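# Four arms unfold and latch a folding crate

## Task

Unfold the collapsed crate lying on the floor so that each of its four sides stands upright and each of its four corner latches is engaged.

## Robot and tools

Robots and cameras. Four identical i2rt Big YAM arms, arm1 to arm4, each with six revolute joints, a two-finger gripper and a wrist camera (arm1_cam_wrist to arm4_cam_wrist). Two fixed room cameras, cam_high and cam_low, view the workspace. When joints 1 and 6 are 0 and the hand is level, the wrist camera rides on top of the hand looking toward the fingertips. Reach is roughly 1.0 m from the joint1 axis.

Frame. Every pose is in one scene frame in metres, origin on the floor, +z up. Quaternions are written w, x, y, z. Feet (base_link), each facing along its own +x: arm1 (-0.344, +0.564, 0.400) quat (0.769, -0.004, 0, -0.639); arm2 (-0.347, -0.575, 0.384) quat (0.754, 0, 0, 0.657); arm3 (0.320, 0.573, 0.372) quat (0.627, 0.001, -0.001, -0.779); arm4 (0.356, -0.566, 0.334) quat (0.630, 0, 0, 0.777). So arm1 and arm3 sit at +y facing toward -y, arm2 and arm4 sit at -y facing +y. The "hand" point lies between the finger pads, about 1 cm short of the tips; the fingers extend along the hand's +z and separate along its y.

Joints (radians, absolute; tolerance for done in brackets): joint1_rad -2.879..2.879 (0.045), yaw about the foot, positive counter-clockwise seen from above, 0 points along the foot's +x. joint2_rad 0..3.141 (0.14), shoulder; 0 has the upper arm pointing back roughly level, increasing lifts it up then forward. joint3_rad 0..3.019 (0.09), elbow; 0 is folded, increasing opens. joint4_rad -1.692..1.57 (0.055), hand pitch, positive tilts fingers up. joint5_rad -1.57..1.57 (0.03), sideways hand swing, positive to the arm's right. joint6_rad -2.094..2.094 (0.035), hand roll, positive clockwise viewed from behind. gripper_m 0..0.093 m (0.003), the fingertip gap, absolute.

move. Optional keys arm1, arm2, arm3, arm4 and cameras. Each arm key holds only that arm's command; an arm not named keeps whatever it was last told. Inside an arm's object:
- joints: a dictionary of absolute targets by joint name, in the units above.
- target: one list of seven numbers [x, y, z, qw, qx, qy, qz], an absolute hand pose in the scene frame (metres). The hand runs a straight line from its current hand_target to it. Alongside target, joints may contain only gripper_m.
- speed: top speed of that straight path, 0.002 to 0.5 m/s (default 0.25); only valid with target. Rotation is capped at twice the number in rad/s.
- min_time_s: 0.1 to 8 s, the minimum duration of that arm's joint moves; use it with joints to slow them.
All arms start together. Hand paths in one call finish together, paced by the slowest, and last 0.5 to 10 s; one call lasts at most 15 s. The controller limits each step to 100 mm and 20 degrees from the measured pose, so expect the hand to lag, wander, overshoot speed near full stretch and finish a centimetre or more off. Joint moves swing the hand along curved paths. Nothing slows for obstacles or other arms. cameras: list of camera names or ["all"]; [] gives none. An empty move returns all states, all images and the scene number.

Results. Per arm: joint_positions, Joint velocities (rad/s, gripper m/s; "within noise" means still), joint torques (N m, sign toward larger angles, includes arm weight, numbers 3 and 4 wrap at ±28), hand and hand_target poses, joint_status and hand_status. The "move" line gives done or the worst status per moved arm. off_target: stopped short, maybe still pushing. time_out: the joint keeps a nearby target and keeps pushing; on_its_own lists such joints ("held at" is the target, not the reading); sending the reported position relieves it. not_followed, "joint command not followed", "pose unreachable": a safety check blocked the targets (self or arm collision); the arm may keep trying them. "as last shown" marks arms not commanded this call. "pictures" gives image order. MOTOR HOT warns of heat; OVER-TEMPERATURE FAULT means that arm went limp and dropped for 30-60 s; afterwards resend targets marked limit_stop_at_motor_heat.

Gripper. Gripping a rigid part at full force reads up to 5 mm below its width (some up to 2 mm above); closed on nothing reads 0 to 0.003. Command about 5 mm under first-contact width for full force; open well above the reading to release.

wait: seconds 0 to 10, optional cameras; commands nothing new, returns state.
zoom_image: camera name and region [x0, y0, x1, y1] in pixels (origin top-left, at most 504 by 504) of that camera's newest image.
read_manual: section "licences"; only legal text.
finished_scene: scene = current scene number; irreversible, the crate must remain erected and latched without support.

Cautions. Arms pressing hard on one another, or a gripper closing on another arm's fingers, ends the scene; the collision check does not protect fingers, gripper housings or wrist cameras. Avoid hard impacts on fixed or heavy objects, drops, releasing moving parts and parts falling. Pushing steadily, holding loads or reaching far heats motors. A refused call (bad value) cancels the rest of that reply's move, wait and finished_scene calls; an unknown key just makes that call invalid.

Each tool is called after "Request:" by a JSON object that holds its "api" and its "payload".

## Session

Request:
{"api": "move", "payload": {}}

Scene clock: 0.00 s.
Joint torques (N m): no reading
Motor temperatures (°C): arm1=[27 28 28 28 23 23 25] | arm2=[24 25 23 25 28 27 25] | arm3=[26 24 27 24 26 24 27] | arm4=[25 26 26 31 26 25 27]
Heat: arm1: hottest joint2_rad 28 °C; arm2: hottest joint5_rad 28 °C; arm3: hottest joint3_rad 27 °C; arm4: hottest joint4_rad 31 °C.
Joint velocities: within noise
arm1.joint_positions: joint1_rad=-0.585 joint2_rad=+0.620 joint3_rad=+1.408 joint4_rad=-1.557 joint5_rad=+0.191 joint6_rad=-0.040 gripper_m=+0.09396
arm1.joint_status: not commanded
arm1.hand: x=-0.4494 y=+0.3976 z=+0.9080 quat_wxyz=(-0.135, -0.774, -0.490, +0.379) (m; scene frame)
arm1.hand_target: x=-0.4487 y=+0.3992 z=+0.9183 quat_wxyz=(-0.142, -0.770, -0.486, +0.388) (m; scene frame)
arm1.hand_status: not commanded
arm2.joint_positions: joint1_rad=+0.742 joint2_rad=+0.634 joint3_rad=+1.438 joint4_rad=-1.211 joint5_rad=-0.133 joint6_rad=-0.320 gripper_m=+0.09396
arm2.joint_status: not commanded
arm2.hand: x=-0.5071 y=-0.3840 z=+0.9710 quat_wxyz=(-0.284, +0.802, -0.229, -0.472) (m; scene frame)
arm2.hand_target: x=-0.5054 y=-0.3866 z=+0.9838 quat_wxyz=(-0.292, +0.795, -0.226, -0.481) (m; scene frame)
arm2.hand_status: not commanded
arm3.joint_positions: joint1_rad=+0.368 joint2_rad=+0.623 joint3_rad=+1.401 joint4_rad=-1.238 joint5_rad=-0.070 joint6_rad=+0.635 gripper_m=+0.09396
arm3.joint_status: not commanded
arm3.hand: x=+0.3681 y=+0.3300 z=+0.9365 quat_wxyz=(-0.499, -0.717, -0.455, +0.173) (m; scene frame)
arm3.hand_target: x=+0.3677 y=+0.3328 z=+0.9460 quat_wxyz=(-0.508, -0.712, -0.452, +0.176) (m; scene frame)
arm3.hand_status: not commanded
arm4.joint_positions: joint1_rad=+0.790 joint2_rad=+0.548 joint3_rad=+1.366 joint4_rad=-1.267 joint5_rad=+0.241 joint6_rad=-0.097 gripper_m=+0.09396
arm4.joint_status: not commanded
arm4.hand: x=+0.1989 y=-0.4149 z=+0.8936 quat_wxyz=(-0.270, +0.802, -0.260, -0.465) (m; scene frame)
arm4.hand_target: x=+0.2019 y=-0.4169 z=+0.9028 quat_wxyz=(-0.272, +0.796, -0.260, -0.474) (m; scene frame)
arm4.hand_status: not commanded
pictures: arm1_cam_wrist, arm2_cam_wrist, arm3_cam_wrist, arm4_cam_wrist, cam_high, cam_low

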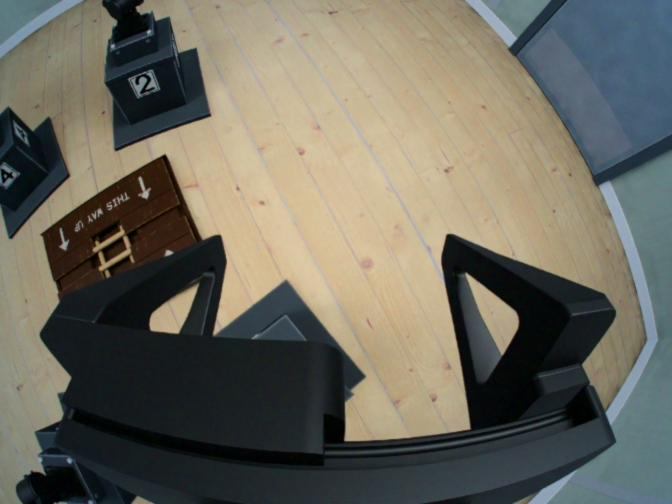

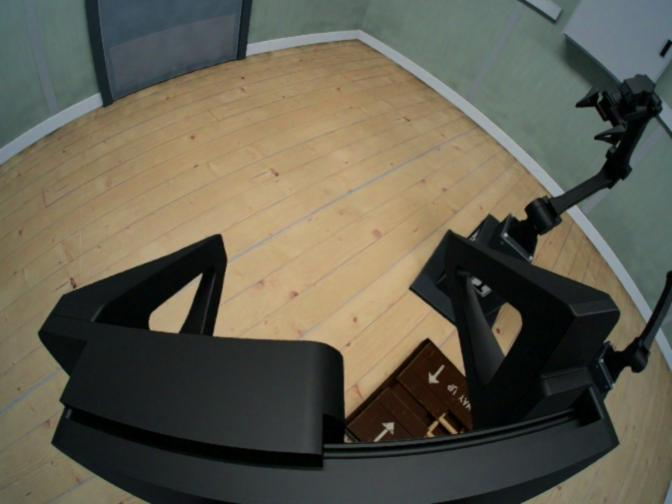

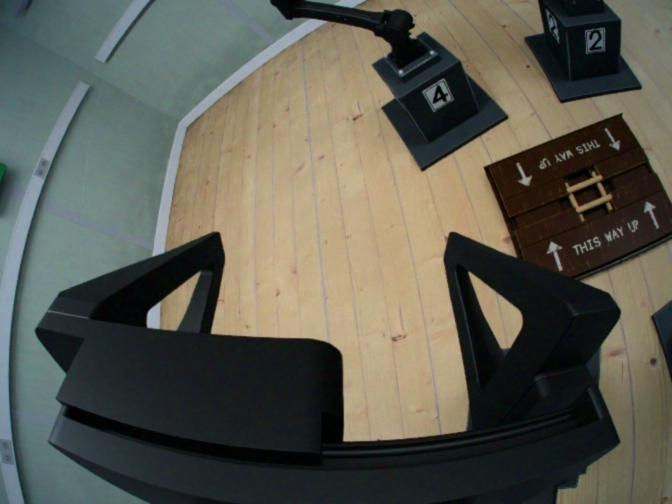

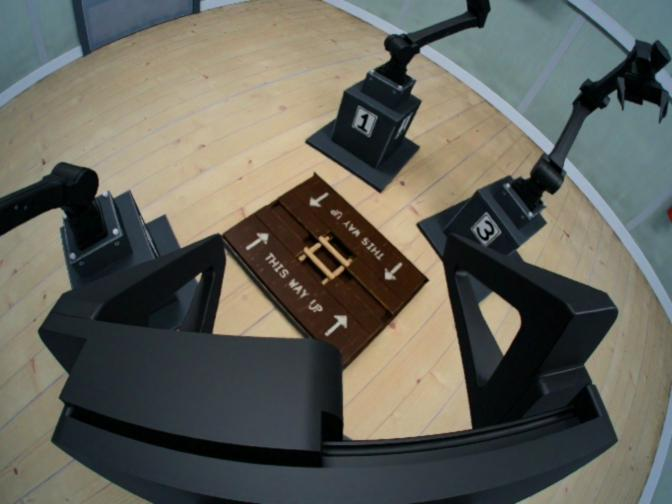

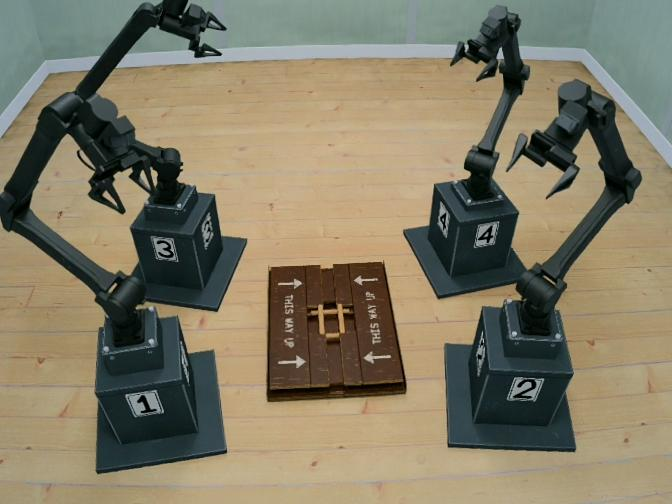

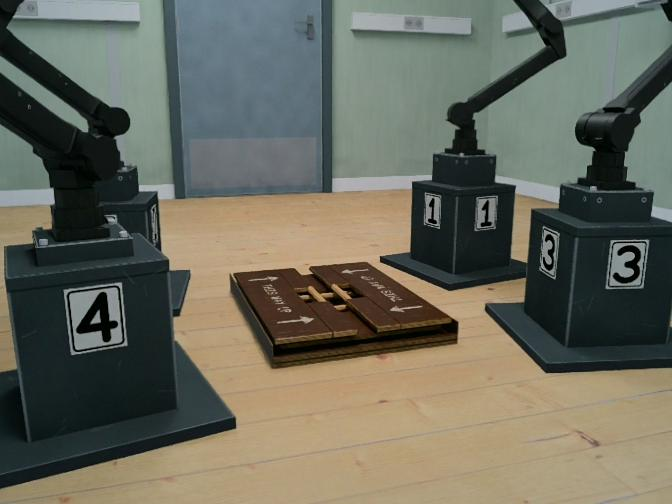

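Request:
{"api": "zoom_image", "payload": {"camera": "cam_high", "region": [236, 240, 436, 420]}}

Request:
{"api": "zoom_image", "payload": {"camera": "cam_low", "region": [210, 240, 480, 380]}}

Request:
{"api": "zoom_image", "payload": {"camera": "arm4_cam_wrist", "region": [210, 160, 440, 370]}}

Request:
{"api": "zoom_image", "payload": {"camera": "arm3_cam_wrist", "region": [470, 100, 672, 290]}}

Scaled by 2.520 from the camera's 672x504 image, which has a finer 960x720 frame.

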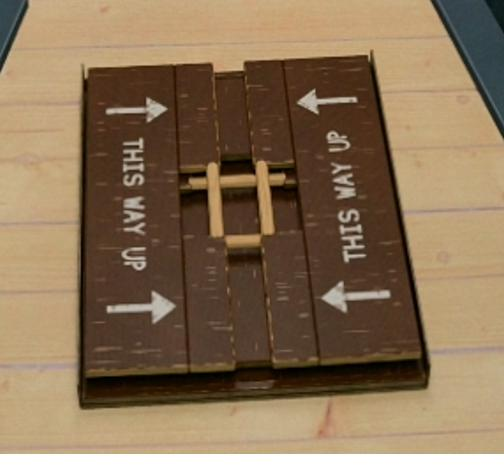

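Scaled by 1.867 from the camera's 672x504 image, which has a finer 960x720 frame.

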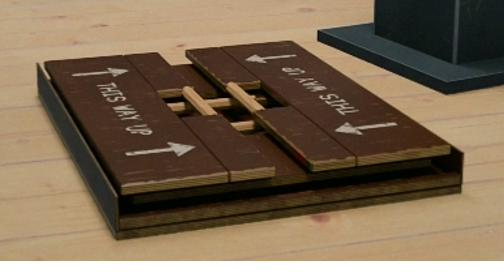

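Scaled by 2.191 from the camera's 672x504 image, which has a finer 960x720 frame.

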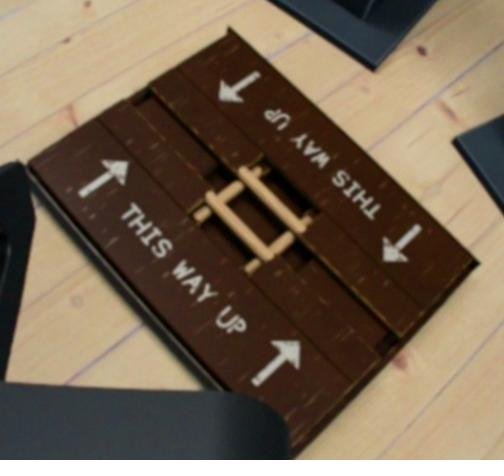

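Scaled by 2.495 from the camera's 672x504 image, which has a finer 960x720 frame.

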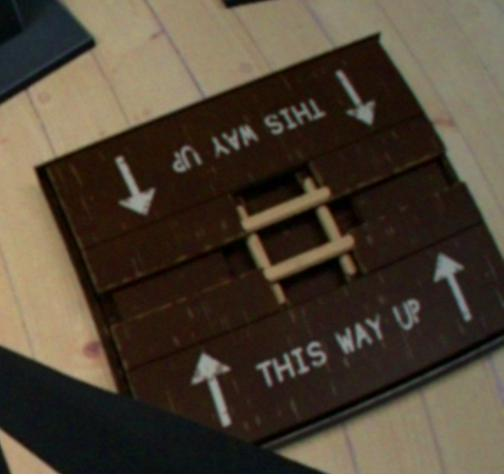

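Request:
{"api": "move", "payload": {"arm4": {"target": [0.0, -0.05, 0.33, 0, 1, 0, 0], "speed": 0.35}, "cameras": ["arm4_cam_wrist", "cam_high", "cam_low"]}}

Scene clock: 40.87 s.
Joint torques (N m): arm1=[-0.26 2.08 8.35 2.18 0.23 0.11] | arm2=[-0.09 1.26 7.82 1.81 -0.03 -0.01] | arm3=[-0.62 -0.15 7.88 2.29 0.12 0.03] | arm4=[2.32 -20.07 12.42 -0.58 -0.08 -0.11]
Motor temperatures (°C): arm1=[27 28 30 28 23 23 25] | arm2=[24 25 25 25 28 26 25] | arm3=[26 24 30 24 26 23 27] | arm4=[25 26 30 31 26 25 27]
Heat: arm1: hottest joint3_rad 30 °C; arm2: hottest joint5_rad 28 °C; arm3: hottest joint3_rad 30 °C; arm4: hottest joint4_rad 31 °C.
move: arm4 off_target
Joint velocities: within noise
arm1, arm2, arm3: as last shown
arm4.joint_positions: joint1_rad=+0.390 joint2_rad=+2.127 joint3_rad=+1.636 joint4_rad=-1.108 joint5_rad=-0.003 joint6_rad=-0.935 gripper_m=+0.09396
arm4.joint_status: not commanded
arm4.hand: x=+0.0129 y=-0.0624 z=+0.3230 quat_wxyz=(+0.012, +1.000, -0.019, +0.007) (m; scene frame)
arm4.hand_target: x=+0.0019 y=-0.0537 z=+0.3267 quat_wxyz=(+0.005, +1.000, -0.006, +0.003) (m; scene frame)
arm4.hand_status: off_target (0.019 m and 2.7 deg from the pose sent, 0.700 m and 73.4 deg at the start)
pictures: arm4_cam_wrist, cam_high, cam_low

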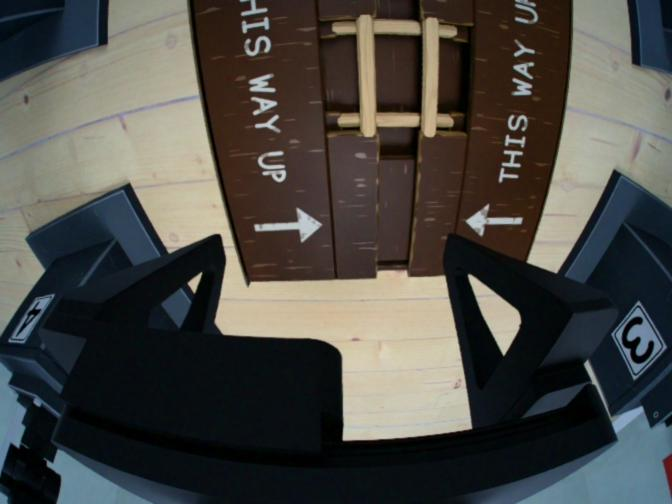

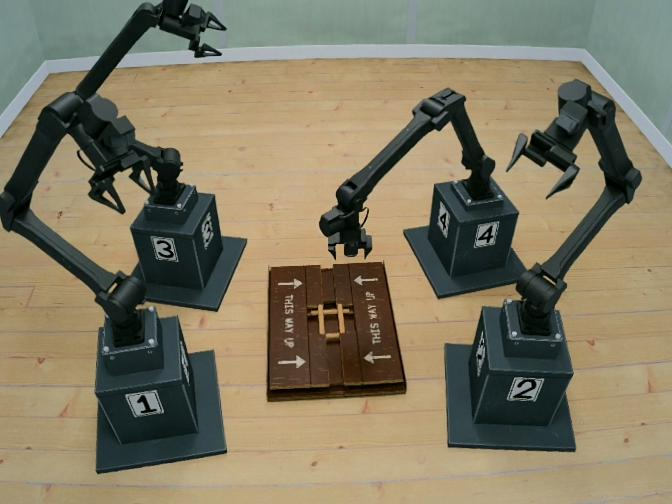

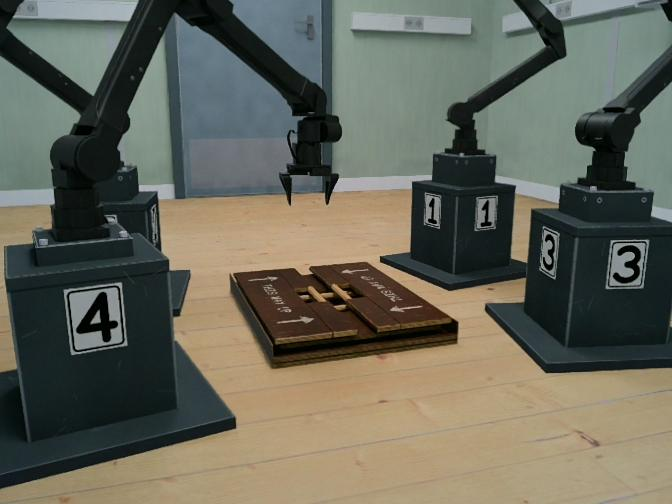

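Request:
{"api": "zoom_image", "payload": {"camera": "arm4_cam_wrist", "region": [180, 0, 580, 300]}}

Scaled by 1.260 from the camera's 672x504 image, which has a finer 960x720 frame.

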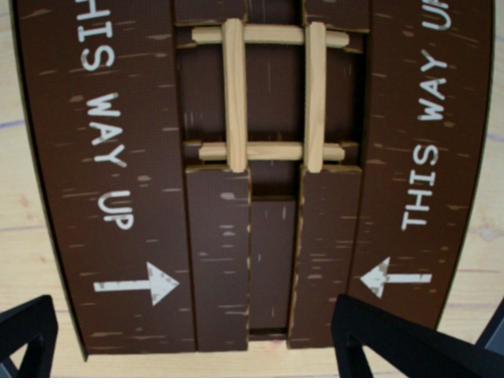

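Request:
{"api": "move", "payload": {"arm4": {"target": [-0.017, -0.026, 0.14, 0, 1, 0, 0], "speed": 0.3, "joints": {"gripper_m": 0.05}}, "cameras": ["arm4_cam_wrist", "cam_low"]}}

Request:
{"api": "zoom_image", "payload": {"camera": "arm4_cam_wrist", "region": [180, 100, 500, 340]}}

Request:
{"api": "zoom_image", "payload": {"camera": "cam_low", "region": [210, 170, 480, 380]}}

Scene clock: 59.73 s.
Joint torques (N m): arm1=[0.09 1.79 8.32 2.22 0.24 0.11] | arm2=[-0.09 1.32 7.82 1.83 -0.03 -0.01] | arm3=[-0.26 -0.03 7.91 2.28 0.13 0.01] | arm4=[2.37 -22.24 10.62 0.08 -0.09 -0.11]
Motor temperatures (°C): arm1=[27 28 31 28 23 23 25] | arm2=[24 25 25 25 28 26 25] | arm3=[26 24 31 24 26 23 27] | arm4=[25 28 32 31 26 25 27]
Heat: arm1: hottest joint3_rad 31 °C; arm2: hottest joint5_rad 28 °C; arm3: hottest joint3_rad 31 °C; arm4: hottest joint3_rad 32 °C.
move: arm4 off_target
Joint velocities: within noise
arm1, arm2, arm3: as last shown
arm4.joint_positions: joint1_rad=+0.381 joint2_rad=+2.481 joint3_rad=+1.747 joint4_rad=-0.861 joint5_rad=-0.003 joint6_rad=-0.947 gripper_m=+0.05007
arm4.joint_status: all done
arm4.hand: x=+0.0005 y=-0.0339 z=+0.1398 quat_wxyz=(+0.011, +1.000, -0.018, +0.006) (m; scene frame)
arm4.hand_target: x=-0.0112 y=-0.0245 z=+0.1404 quat_wxyz=(+0.000, +1.000, -0.005, -0.001) (m; scene frame)
arm4.hand_status: off_target (0.019 m and 2.4 deg from the pose sent, 0.189 m and 2.7 deg at the start)
pictures: arm4_cam_wrist, cam_low

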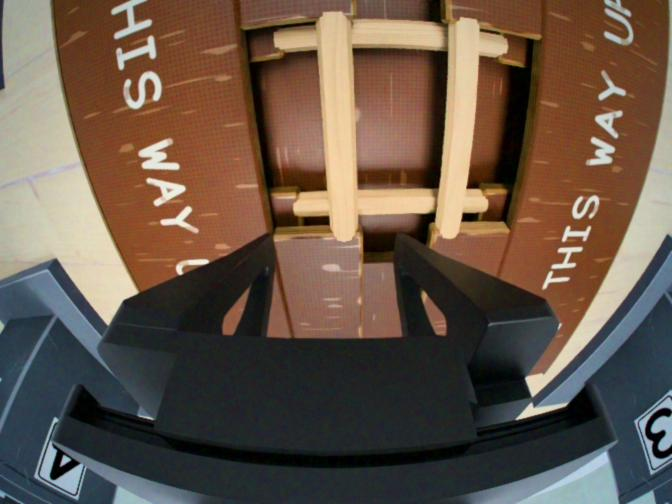

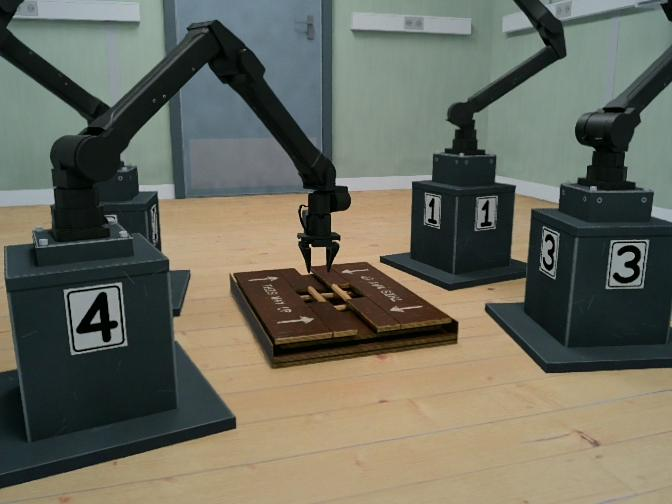

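Scaled by 1.575 from the camera's 672x504 image, which has a finer 960x720 frame.

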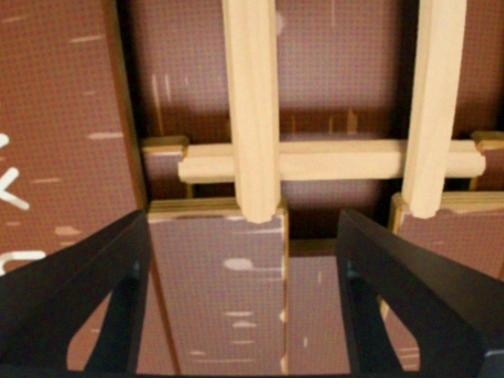

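Scaled by 1.867 from the camera's 672x504 image, which has a finer 960x720 frame.

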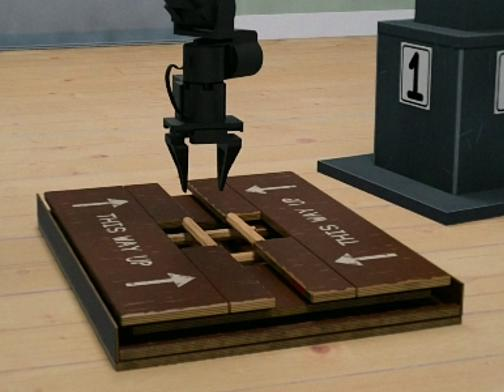

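Request:
{"api": "move", "payload": {"arm4": {"target": [-0.026, -0.026, 0.056, 0, 1, 0, 0], "speed": 0.15}, "cameras": ["arm4_cam_wrist", "cam_low"]}}

Request:
{"api": "zoom_image", "payload": {"camera": "cam_low", "region": [210, 170, 480, 380]}}

Scene clock: 66.80 s.
Joint torques (N m): arm1=[-0.38 1.44 8.2 2.21 0.23 0.12] | arm2=[-0.09 1.26 7.82 1.81 -0.04 -0.01] | arm3=[-1.08 -0.09 7.83 2.44 0.11 -0.03] | arm4=[1.96 -22.65 9.95 0.05 -0.08 0]
Motor temperatures (°C): arm1=[27 28 31 28 23 23 25] | arm2=[24 25 25 25 28 26 25] | arm3=[26 24 31 24 26 23 27] | arm4=[25 28 31 31 26 25 27]
Heat: arm1: hottest joint3_rad 31 °C; arm2: hottest joint5_rad 28 °C; arm3: hottest joint3_rad 31 °C; arm4: hottest joint3_rad 31 °C.
move: arm4 off_target
Joint velocities: within noise
arm1, arm2, arm3: as last shown
arm4.joint_positions: joint1_rad=+0.410 joint2_rad=+2.654 joint3_rad=+1.854 joint4_rad=-0.789 joint5_rad=-0.001 joint6_rad=-0.947 gripper_m=+0.05007
arm4.joint_status: not commanded
arm4.hand: x=-0.0203 y=-0.0364 z=+0.0602 quat_wxyz=(+0.008, +1.000, -0.003, +0.005) (m; scene frame)
arm4.hand_target: x=-0.0293 y=-0.0292 z=+0.0566 quat_wxyz=(-0.001, +1.000, +0.004, +0.000) (m; scene frame)
arm4.hand_status: off_target (0.013 m and 1.1 deg from the pose sent, 0.088 m and 2.4 deg at the start)
pictures: arm4_cam_wrist, cam_low

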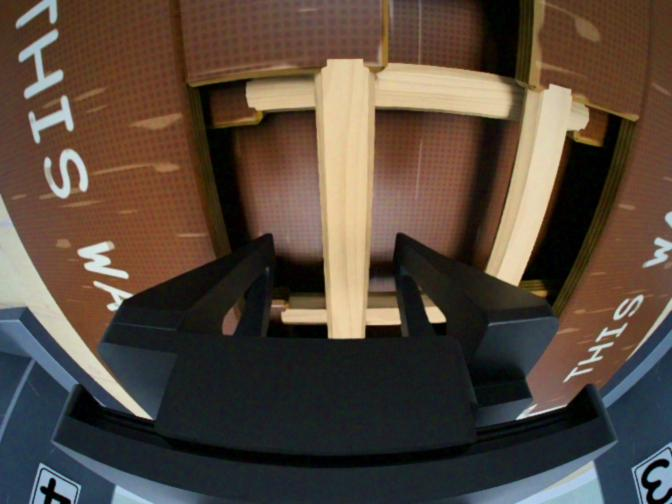

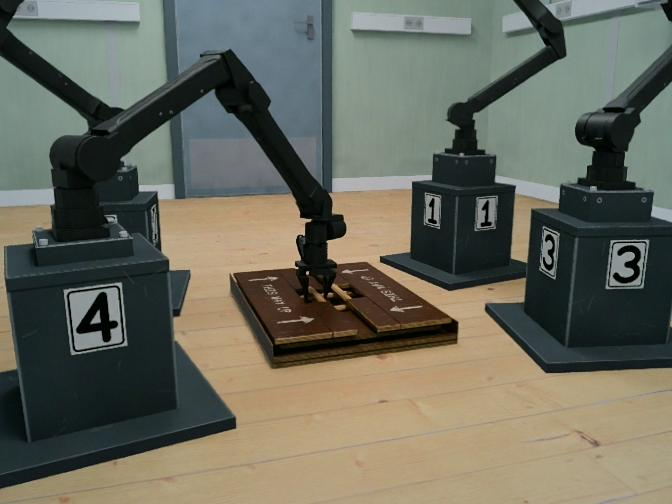

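Scaled by 1.867 from the camera's 672x504 image, which has a finer 960x720 frame.

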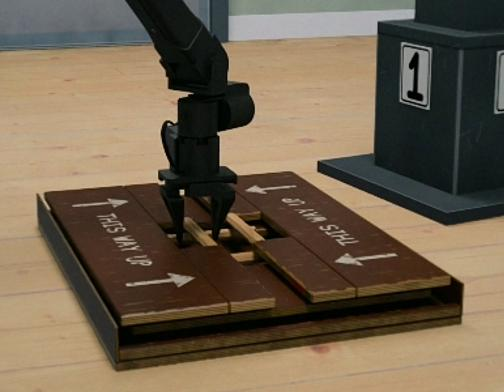

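Request:
{"api": "move", "payload": {"arm4": {"target": [-0.021, -0.024, 0.046, 0, 1, 0, 0], "speed": 0.1}}}

Request:
{"api": "move", "payload": {"arm4": {"joints": {"gripper_m": 0.014}}, "cameras": ["arm4_cam_wrist", "cam_low"]}}

Request:
{"api": "zoom_image", "payload": {"camera": "cam_low", "region": [210, 170, 480, 380]}}

Scene clock: 69.70 s.
Joint torques (N m): arm1=[0.15 2.14 8.21 2.14 0.23 0.12] | arm2=[-0.03 1.2 7.8 1.83 -0.04 -0.01] | arm3=[-1.2 0.26 7.79 2.4 0.12 0.02] | arm4=[1.2 -21.3 10.26 0.32 -0.12 -0.08]
Motor temperatures (°C): arm1=[27 28 31 28 23 23 25] | arm2=[24 25 25 25 28 26 25] | arm3=[26 24 31 24 26 23 27] | arm4=[25 29 31 31 26 25 27]
Heat: arm1: hottest joint3_rad 31 °C; arm2: hottest joint5_rad 28 °C; arm3: hottest joint3_rad 31 °C; arm4: hottest joint3_rad 31 °C.
move: arm4 off_target
Joint velocities: within noise
arm1, arm2, arm3: as last shown
arm4.joint_positions: joint1_rad=+0.404 joint2_rad=+2.661 joint3_rad=+1.857 joint4_rad=-0.784 joint5_rad=-0.001 joint6_rad=-0.947 gripper_m=+0.05007
arm4.joint_status: not commanded
arm4.hand: x=-0.0172 y=-0.0339 z=+0.0571 quat_wxyz=(+0.007, +1.000, -0.006, +0.004) (m; scene frame)
arm4.hand_target: x=-0.0176 y=-0.0232 z=+0.0460 quat_wxyz=(+0.000, +1.000, -0.003, +0.000) (m; scene frame)
arm4.hand_status: off_target (0.015 m and 1.2 deg from the pose sent, 0.019 m and 1.1 deg at the start)
pictures: none

Scene clock: 70.43 s.
Joint torques (N m): arm1=[-0.21 1.32 8.34 2.29 0.21 0.1] | arm2=[-0.09 1.26 7.82 1.83 -0.04 -0.01] | arm3=[-1.08 -0.21 7.92 2.43 0.12 0.02] | arm4=[1.2 -21.6 10.17 0.21 -0.18 0.03]
Motor temperatures (°C): arm1=[27 28 31 28 23 23 25] | arm2=[24 25 25 25 28 26 25] | arm3=[26 24 32 24 26 23 27] | arm4=[25 29 31 31 26 25 27]
Heat: arm1: hottest joint3_rad 31 °C; arm2: hottest joint5_rad 28 °C; arm3: hottest joint3_rad 32 °C; arm4: hottest joint3_rad 31 °C.
move: arm4 off_target
Joint velocities: within noise
arm1, arm2, arm3: as last shown
arm4.joint_positions: joint1_rad=+0.401 joint2_rad=+2.661 joint3_rad=+1.859 joint4_rad=-0.782 joint5_rad=+0.000 joint6_rad=-0.966 gripper_m=+0.01700
arm4.joint_status: gripper_m off_target (ended at +0.01702, target +0.01400)
arm4.hand: x=-0.0160 y=-0.0316 z=+0.0575 quat_wxyz=(+0.005, +1.000, +0.002, +0.004) (m; scene frame)
arm4.hand_target: x=-0.0168 y=-0.0225 z=+0.0464 quat_wxyz=(+0.000, +1.000, +0.001, +0.000) (m; scene frame)
arm4.hand_status: not commanded
pictures: arm4_cam_wrist, cam_low

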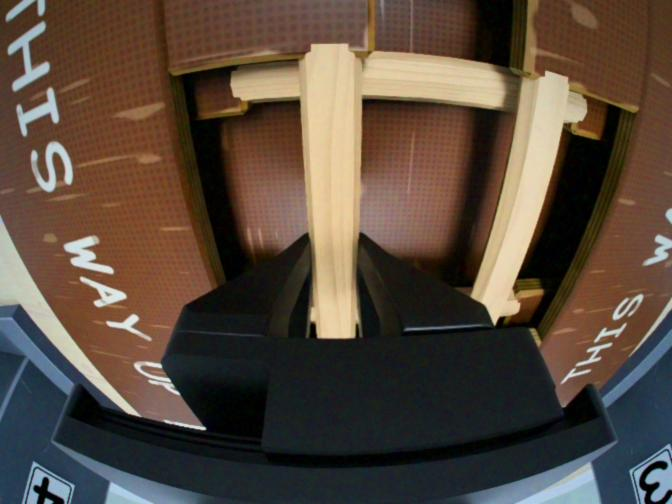

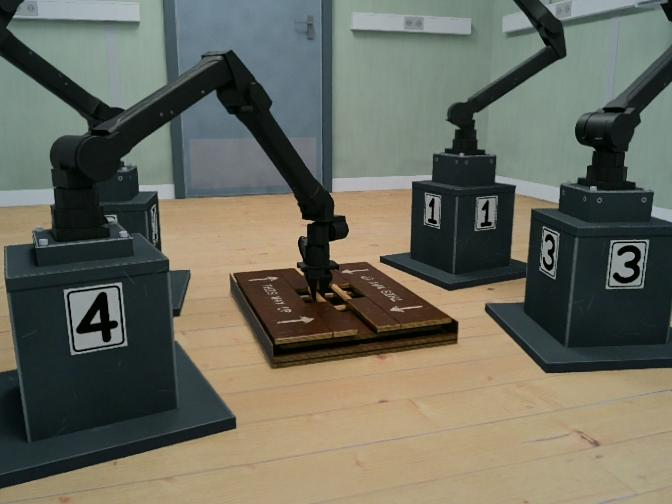

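Scaled by 1.867 from the camera's 672x504 image, which has a finer 960x720 frame.

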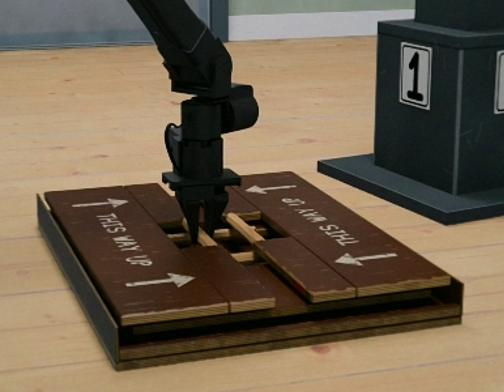

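Request:
{"api": "move", "payload": {"arm4": {"target": [-0.018, -0.03, 0.104, -0.1305, 0.9914, 0, 0], "speed": 0.12}, "cameras": ["cam_low"]}}

Request:
{"api": "zoom_image", "payload": {"camera": "cam_low", "region": [210, 170, 480, 380]}}

Scene clock: 76.00 s.
Joint torques (N m): arm1=[-0.44 1.38 8.28 2.26 0.22 0.09] | arm2=[-0.09 1.2 7.82 1.81 -0.04 -0.01] | arm3=[-0.91 0.44 7.94 2.32 0.12 0.04] | arm4=[2.37 -24.29 5.76 0.98 0.36 0.29]
Motor temperatures (°C): arm1=[27 28 31 28 23 23 25] | arm2=[24 25 25 25 28 26 25] | arm3=[26 24 32 24 26 23 27] | arm4=[25 29 31 31 26 25 27]
Heat: arm1: hottest joint3_rad 31 °C; arm2: hottest joint5_rad 28 °C; arm3: hottest joint3_rad 32 °C; arm4: hottest joint3_rad 31 °C.
move: arm4 off_target
Joint velocities: within noise
arm1, arm2, arm3: as last shown
arm4.joint_positions: joint1_rad=+0.441 joint2_rad=+2.504 joint3_rad=+1.603 joint4_rad=-0.482 joint5_rad=+0.139 joint6_rad=-0.946 gripper_m=+0.01692
arm4.joint_status: not commanded
arm4.hand: x=-0.0168 y=-0.0338 z=+0.0942 quat_wxyz=(-0.116, +0.993, +0.005, +0.000) (m; scene frame)
arm4.hand_target: x=-0.0218 y=-0.0322 z=+0.1030 quat_wxyz=(-0.128, +0.992, +0.000, -0.003) (m; scene frame)
arm4.hand_status: off_target (0.011 m and 1.8 deg from the pose sent, 0.047 m and 15.6 deg at the start)
pictures: cam_low

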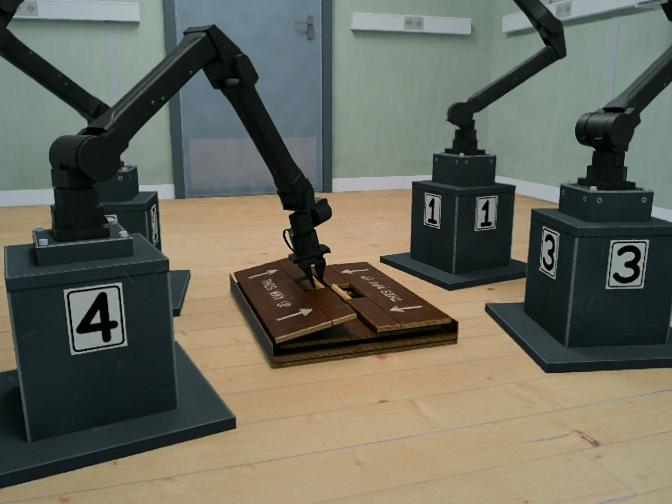

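Scaled by 1.867 from the camera's 672x504 image, which has a finer 960x720 frame.

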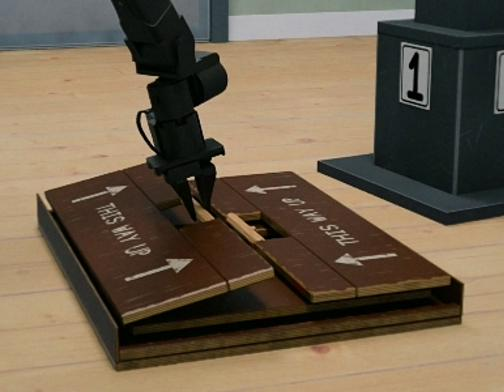

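Request:
{"api": "move", "payload": {"arm4": {"target": [-0.018, -0.0535, 0.155, -0.2588, 0.9659, 0, 0], "speed": 0.15}}}

Request:
{"api": "move", "payload": {"arm4": {"target": [-0.018, -0.0826, 0.193, -0.3827, 0.9239, 0, 0], "speed": 0.15}, "cameras": ["cam_low", "cam_high", "arm4_cam_wrist"]}}

Request:
{"api": "zoom_image", "payload": {"camera": "cam_low", "region": [210, 170, 480, 380]}}

Scene clock: 78.83 s.
Joint torques (N m): arm1=[0.03 2.02 8.09 2.35 0.23 0.09] | arm2=[-0.03 1.32 7.82 1.83 -0.04 -0.01] | arm3=[-0.5 0.03 7.91 2.22 0.11 0] | arm4=[2.37 -22.53 5.03 1.06 0.44 0.26]
Motor temperatures (°C): arm1=[27 28 31 28 23 23 25] | arm2=[24 25 26 25 28 26 25] | arm3=[26 24 32 24 26 23 27] | arm4=[25 29 31 31 26 25 27]
Heat: arm1: hottest joint3_rad 31 °C; arm2: hottest joint5_rad 28 °C; arm3: hottest joint3_rad 32 °C; arm4: hottest joint3_rad 31 °C.
move: arm4 done
Joint velocities: within noise
arm1, arm2, arm3: as last shown
arm4.joint_positions: joint1_rad=+0.505 joint2_rad=+2.345 joint3_rad=+1.342 joint4_rad=-0.169 joint5_rad=+0.326 joint6_rad=-0.930 gripper_m=+0.01690
arm4.joint_status: not commanded
arm4.hand: x=-0.0159 y=-0.0504 z=+0.1463 quat_wxyz=(-0.252, +0.968, +0.003, +0.001) (m; scene frame)
arm4.hand_target: x=-0.0183 y=-0.0524 z=+0.1550 quat_wxyz=(-0.260, +0.966, -0.001, +0.000) (m; scene frame)
arm4.hand_status: done (0.009 m and 0.9 deg from the pose sent, 0.064 m and 16.7 deg at the start)
pictures: none

Scene clock: 80.40 s.
Joint torques (N m): arm1=[0.21 1.61 8.31 2.21 0.19 0.1] | arm2=[-0.15 1.26 7.82 1.81 -0.04 -0.01] | arm3=[-0.26 0.44 7.79 2.43 0.09 -0.01] | arm4=[2.37 -20.37 4.34 1.61 0.6 0.06]
Motor temperatures (°C): arm1=[27 28 32 28 23 23 25] | arm2=[24 25 26 25 28 26 25] | arm3=[26 24 32 24 26 23 27] | arm4=[25 29 31 31 26 25 27]
Heat: arm1: hottest joint3_rad 32 °C; arm2: hottest joint5_rad 28 °C; arm3: hottest joint3_rad 32 °C; arm4: hottest joint3_rad 31 °C.
move: arm4 done
Joint velocities: within noise
arm1.joint_positions: joint1_rad=-0.585 joint2_rad=+0.620 joint3_rad=+1.408 joint4_rad=-1.557 joint5_rad=+0.191 joint6_rad=-0.040 gripper_m=+0.09396
arm1.joint_status: not commanded
arm1.hand: x=-0.4494 y=+0.3976 z=+0.9080 quat_wxyz=(-0.135, -0.774, -0.490, +0.379) (m; scene frame)
arm1.hand_target: x=-0.4487 y=+0.3992 z=+0.9183 quat_wxyz=(-0.142, -0.770, -0.486, +0.388) (m; scene frame)
arm1.hand_status: not commanded
arm2.joint_positions: joint1_rad=+0.742 joint2_rad=+0.634 joint3_rad=+1.438 joint4_rad=-1.211 joint5_rad=-0.133 joint6_rad=-0.320 gripper_m=+0.09396
arm2.joint_status: not commanded
arm2.hand: x=-0.5071 y=-0.3840 z=+0.9710 quat_wxyz=(-0.284, +0.802, -0.229, -0.472) (m; scene frame)
arm2.hand_target: x=-0.5054 y=-0.3866 z=+0.9838 quat_wxyz=(-0.292, +0.795, -0.226, -0.481) (m; scene frame)
arm2.hand_status: not commanded
arm3.joint_positions: joint1_rad=+0.368 joint2_rad=+0.623 joint3_rad=+1.401 joint4_rad=-1.238 joint5_rad=-0.070 joint6_rad=+0.635 gripper_m=+0.09396
arm3.joint_status: not commanded
arm3.hand: x=+0.3681 y=+0.3300 z=+0.9365 quat_wxyz=(-0.499, -0.717, -0.455, +0.173) (m; scene frame)
arm3.hand_target: x=+0.3677 y=+0.3328 z=+0.9460 quat_wxyz=(-0.508, -0.712, -0.452, +0.176) (m; scene frame)
arm3.hand_status: not commanded
arm4.joint_positions: joint1_rad=+0.585 joint2_rad=+2.256 joint3_rad=+1.138 joint4_rad=+0.141 joint5_rad=+0.520 joint6_rad=-0.938 gripper_m=+0.01689
arm4.joint_status: not commanded
arm4.hand: x=-0.0154 y=-0.0781 z=+0.1854 quat_wxyz=(-0.375, +0.927, -0.001, +0.001) (m; scene frame)
arm4.hand_target: x=-0.0166 y=-0.0808 z=+0.1929 quat_wxyz=(-0.383, +0.924, +0.003, +0.002) (m; scene frame)
arm4.hand_status: done (0.009 m and 1.0 deg from the pose sent, 0.057 m and 15.8 deg at the start)
pictures: arm4_cam_wrist, cam_high, cam_low

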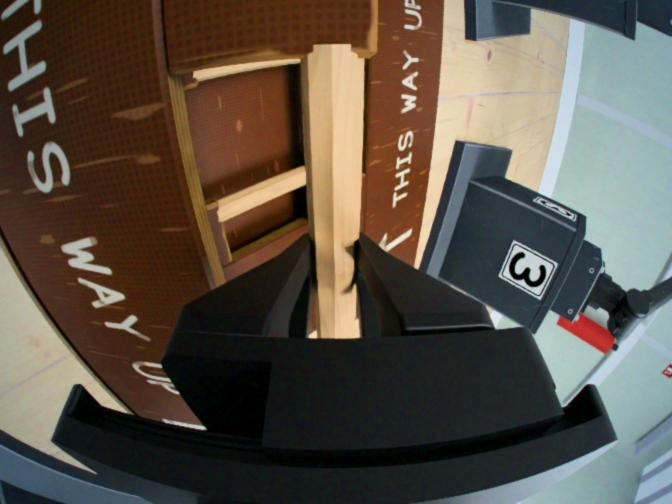

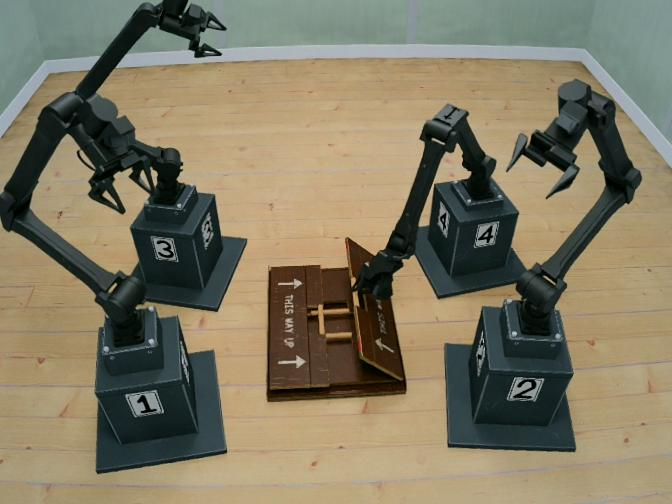

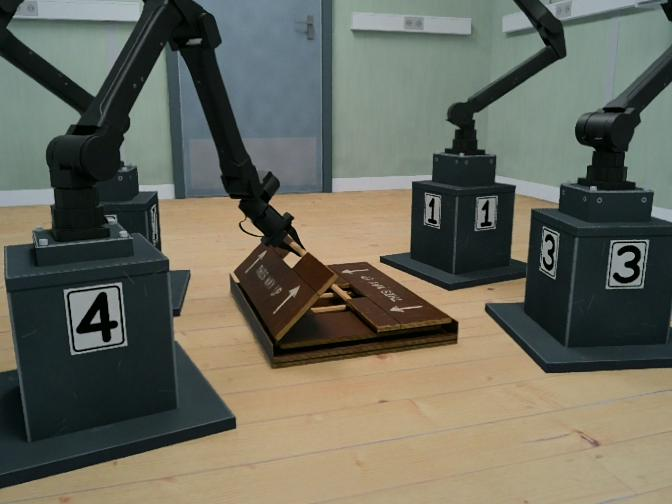

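Scaled by 1.867 from the camera's 672x504 image, which has a finer 960x720 frame.

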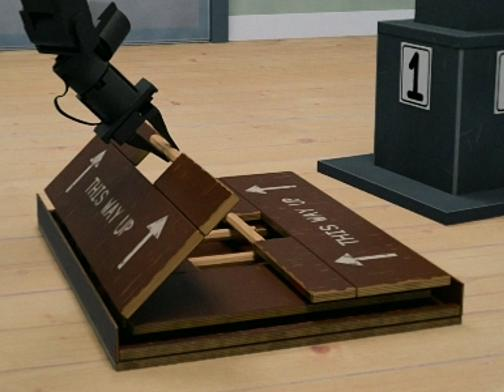

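Request:
{"api": "move", "payload": {"arm4": {"target": [-0.018, -0.126, 0.226, -0.5373, 0.8434, 0, 0], "speed": 0.15}}}

Request:
{"api": "move", "payload": {"arm4": {"target": [-0.018, -0.168, 0.242, -0.6428, 0.7660, 0, 0], "speed": 0.15}, "cameras": ["cam_low", "cam_high", "arm4_cam_wrist"]}}

Request:
{"api": "zoom_image", "payload": {"camera": "cam_low", "region": [210, 170, 480, 380]}}

Scene clock: 85.63 s.
Joint torques (N m): arm1=[-0.44 1.14 8.34 2.18 0.22 0.09] | arm2=[-0.15 1.26 7.82 1.83 -0.04 -0.01] | arm3=[-0.5 0.32 7.88 2.33 0.11 -0.01] | arm4=[2.37 -16.85 4.27 2.76 0.71 -0.1]
Motor temperatures (°C): arm1=[27 28 32 28 23 23 25] | arm2=[24 25 26 25 28 26 25] | arm3=[26 24 32 24 26 23 27] | arm4=[25 29 30 31 27 25 27]
Heat: arm1: hottest joint3_rad 32 °C; arm2: hottest joint5_rad 28 °C; arm3: hottest joint3_rad 32 °C; arm4: hottest joint4_rad 31 °C.
move: arm4 done
Joint velocities: within noise
arm1, arm2, arm3: as last shown
arm4.joint_positions: joint1_rad=+0.709 joint2_rad=+2.251 joint3_rad=+0.940 joint4_rad=+0.623 joint5_rad=+0.795 joint6_rad=-1.035 gripper_m=+0.01687
arm4.joint_status: not commanded
arm4.hand: x=-0.0145 y=-0.1253 z=+0.2230 quat_wxyz=(-0.527, +0.850, -0.005, +0.000) (m; scene frame)
arm4.hand_target: x=-0.0186 y=-0.1254 z=+0.2264 quat_wxyz=(-0.537, +0.843, +0.000, +0.001) (m; scene frame)
arm4.hand_status: done (0.005 m and 1.5 deg from the pose sent, 0.063 m and 21.0 deg at the start)
pictures: none

Scene clock: 87.47 s.
Joint torques (N m): arm1=[-0.26 1.44 8.1 2.24 0.23 0.11] | arm2=[-0.09 1.26 7.8 1.83 -0.03 -0.01] | arm3=[-0.62 0.44 7.79 2.37 0.11 0] | arm4=[2.32 -15.91 3.18 2.91 0.26 -0.16]
Motor temperatures (°C): arm1=[27 28 32 28 23 23 25] | arm2=[24 25 26 25 28 26 25] | arm3=[26 24 32 24 26 23 27] | arm4=[25 29 30 31 27 25 27]
Heat: arm1: hottest joint3_rad 32 °C; arm2: hottest joint5_rad 28 °C; arm3: hottest joint3_rad 32 °C; arm4: hottest joint4_rad 31 °C.
move: arm4 done
Joint velocities: within noise
arm1, arm2, arm3: as last shown
arm4.joint_positions: joint1_rad=+0.814 joint2_rad=+2.372 joint3_rad=+0.866 joint4_rad=+1.146 joint5_rad=+0.998 joint6_rad=-1.254 gripper_m=+0.01684
arm4.joint_status: not commanded
arm4.hand: x=-0.0139 y=-0.1677 z=+0.2390 quat_wxyz=(-0.636, +0.772, -0.007, -0.001) (m; scene frame)
arm4.hand_target: x=-0.0202 y=-0.1682 z=+0.2426 quat_wxyz=(-0.644, +0.765, -0.001, -0.002) (m; scene frame)
arm4.hand_status: done (0.005 m and 1.3 deg from the pose sent, 0.047 m and 16.4 deg at the start)
pictures: arm4_cam_wrist, cam_high, cam_low

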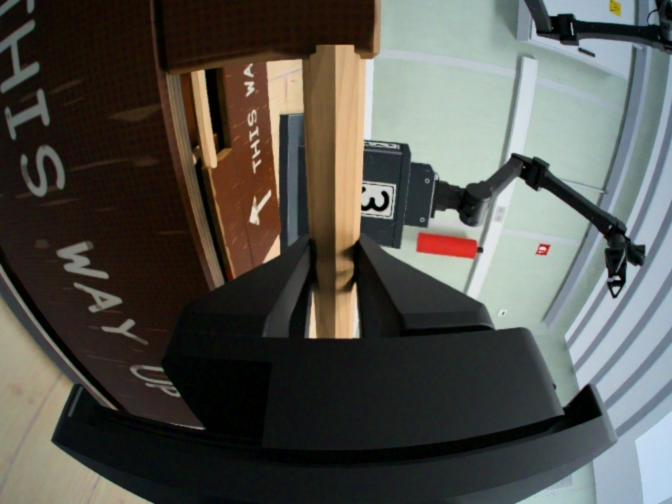

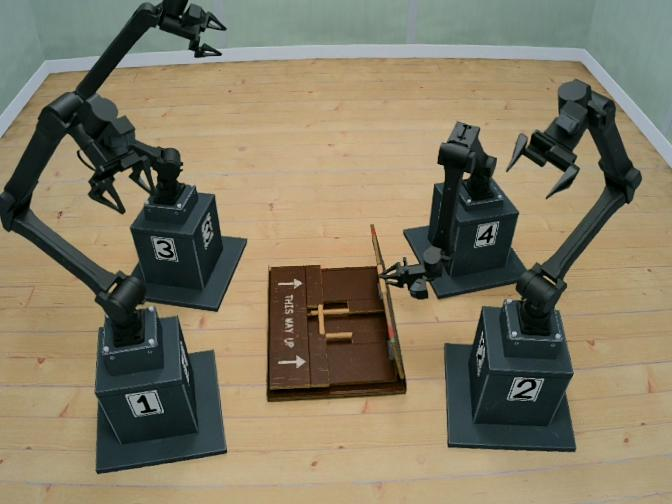

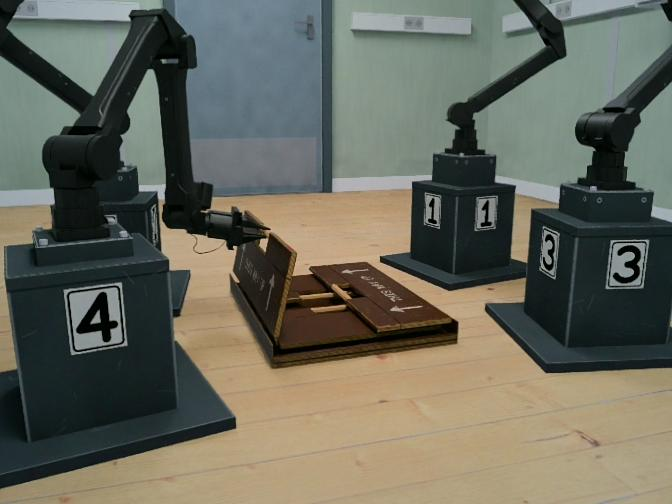

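Scaled by 1.867 from the camera's 672x504 image, which has a finer 960x720 frame.

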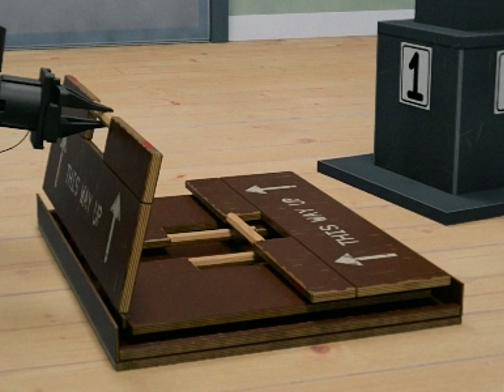

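Request:
{"api": "move", "payload": {"arm4": {"target": [-0.022, -0.199, 0.244, -0.7071, 0.7071, 0, 0], "speed": 0.12}, "arm1": {"target": [0.0, 0.06, 0.30, 0, 0, 1, 0], "speed": 0.35, "joints": {"gripper_m": 0.05}}, "cameras": ["cam_low", "cam_high", "arm4_cam_wrist", "arm1_cam_wrist"]}}

Request:
{"api": "zoom_image", "payload": {"camera": "cam_low", "region": [210, 170, 480, 380]}}

Scene clock: 101.83 s.
Joint torques (N m): arm1=[0.15 -22.89 9.36 0.2 -0.05 -0.09] | arm2=[-0.09 1.26 7.8 1.81 -0.04 -0.02] | arm3=[-0.56 0.44 7.9 2.35 0.12 0.04] | arm4=[2.37 -15.21 3.49 2.44 0.03 -0.26]
Motor temperatures (°C): arm1=[27 28 32 28 23 23 25] | arm2=[24 25 26 25 27 26 25] | arm3=[26 24 32 24 26 23 27] | arm4=[25 29 29 31 26 25 28]
Heat: arm1: hottest joint3_rad 32 °C; arm2: hottest joint5_rad 27 °C; arm3: hottest joint3_rad 32 °C; arm4: hottest joint4_rad 31 °C.
move: arm1 off_target; arm4 off_target
Joint velocities: within noise
arm1.joint_positions: joint1_rad=+0.410 joint2_rad=+2.231 joint3_rad=+1.525 joint4_rad=-0.899 joint5_rad=+0.002 joint6_rad=-0.954 gripper_m=+0.05006
arm1.joint_status: all done
arm1.hand: x=-0.0149 y=+0.0747 z=+0.2933 quat_wxyz=(+0.013, -0.011, -1.000, -0.011) (m; scene frame)
arm1.hand_target: x=-0.0019 y=+0.0639 z=+0.2976 quat_wxyz=(+0.006, +0.000, -1.000, -0.002) (m; scene frame)
arm1.hand_status: off_target (0.022 m and 2.3 deg from the pose sent, 0.828 m and 121.3 deg at the start)
arm2, arm3: as last shown
arm4.joint_positions: joint1_rad=+0.883 joint2_rad=+2.493 joint3_rad=+0.868 joint4_rad=+1.535 joint5_rad=+1.102 joint6_rad=-1.480 gripper_m=+0.01682
arm4.joint_status: not commanded
arm4.hand: x=-0.0119 y=-0.1989 z=+0.2442 quat_wxyz=(-0.693, +0.721, -0.009, +0.001) (m; scene frame)
arm4.hand_target: x=-0.0218 y=-0.1981 z=+0.2450 quat_wxyz=(-0.698, +0.716, -0.002, +0.002) (m; scene frame)
arm4.hand_status: off_target (0.010 m and 2.5 deg from the pose sent, 0.033 m and 11.0 deg at the start; a joint's target at an end of its range on 40 of 122 steps)
pictures: arm1_cam_wrist, arm4_cam_wrist, cam_high, cam_low

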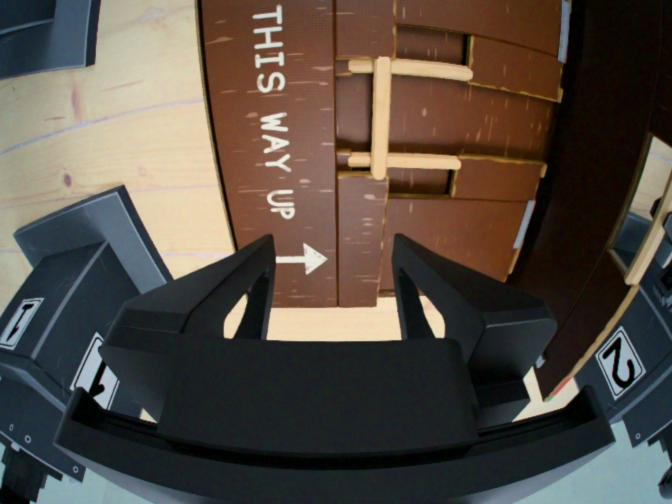

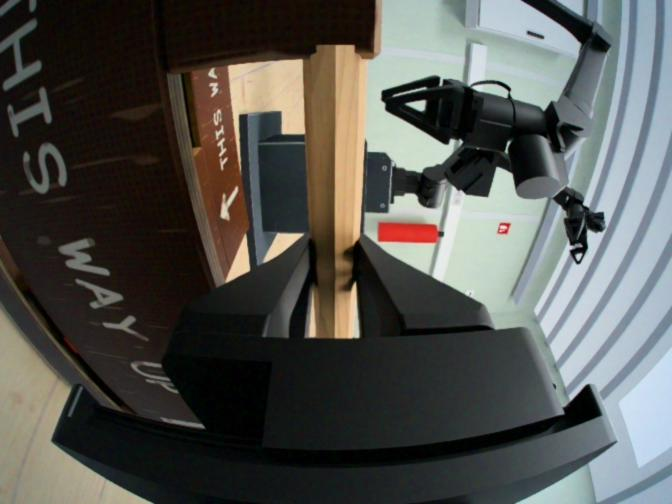

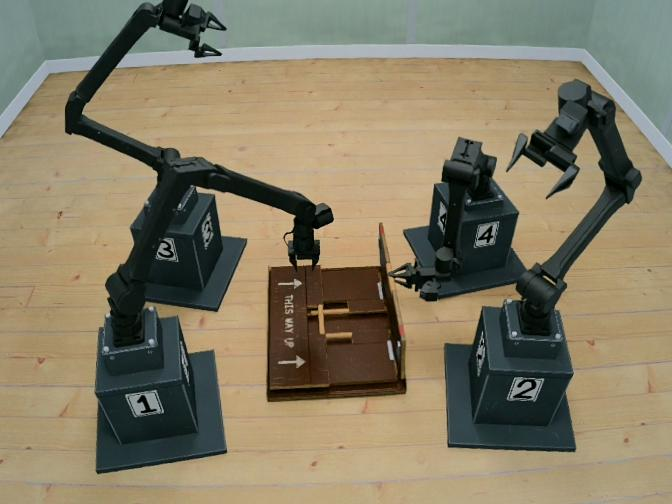

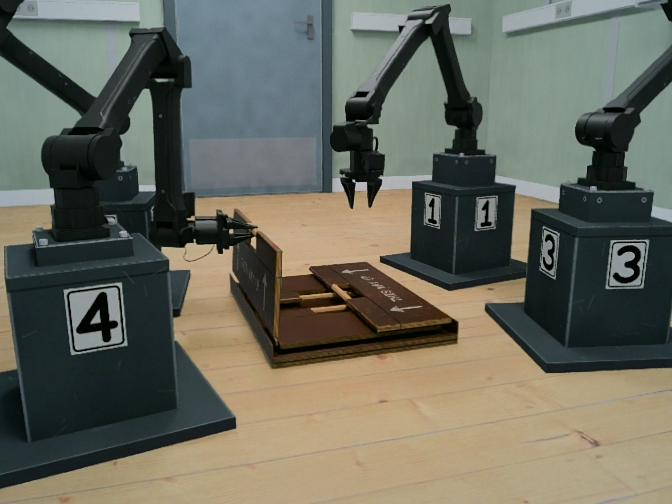

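Scaled by 1.867 from the camera's 672x504 image, which has a finer 960x720 frame.

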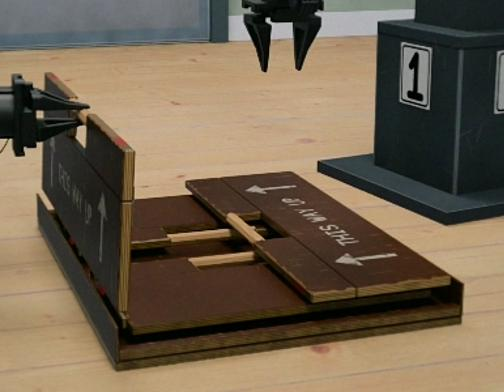

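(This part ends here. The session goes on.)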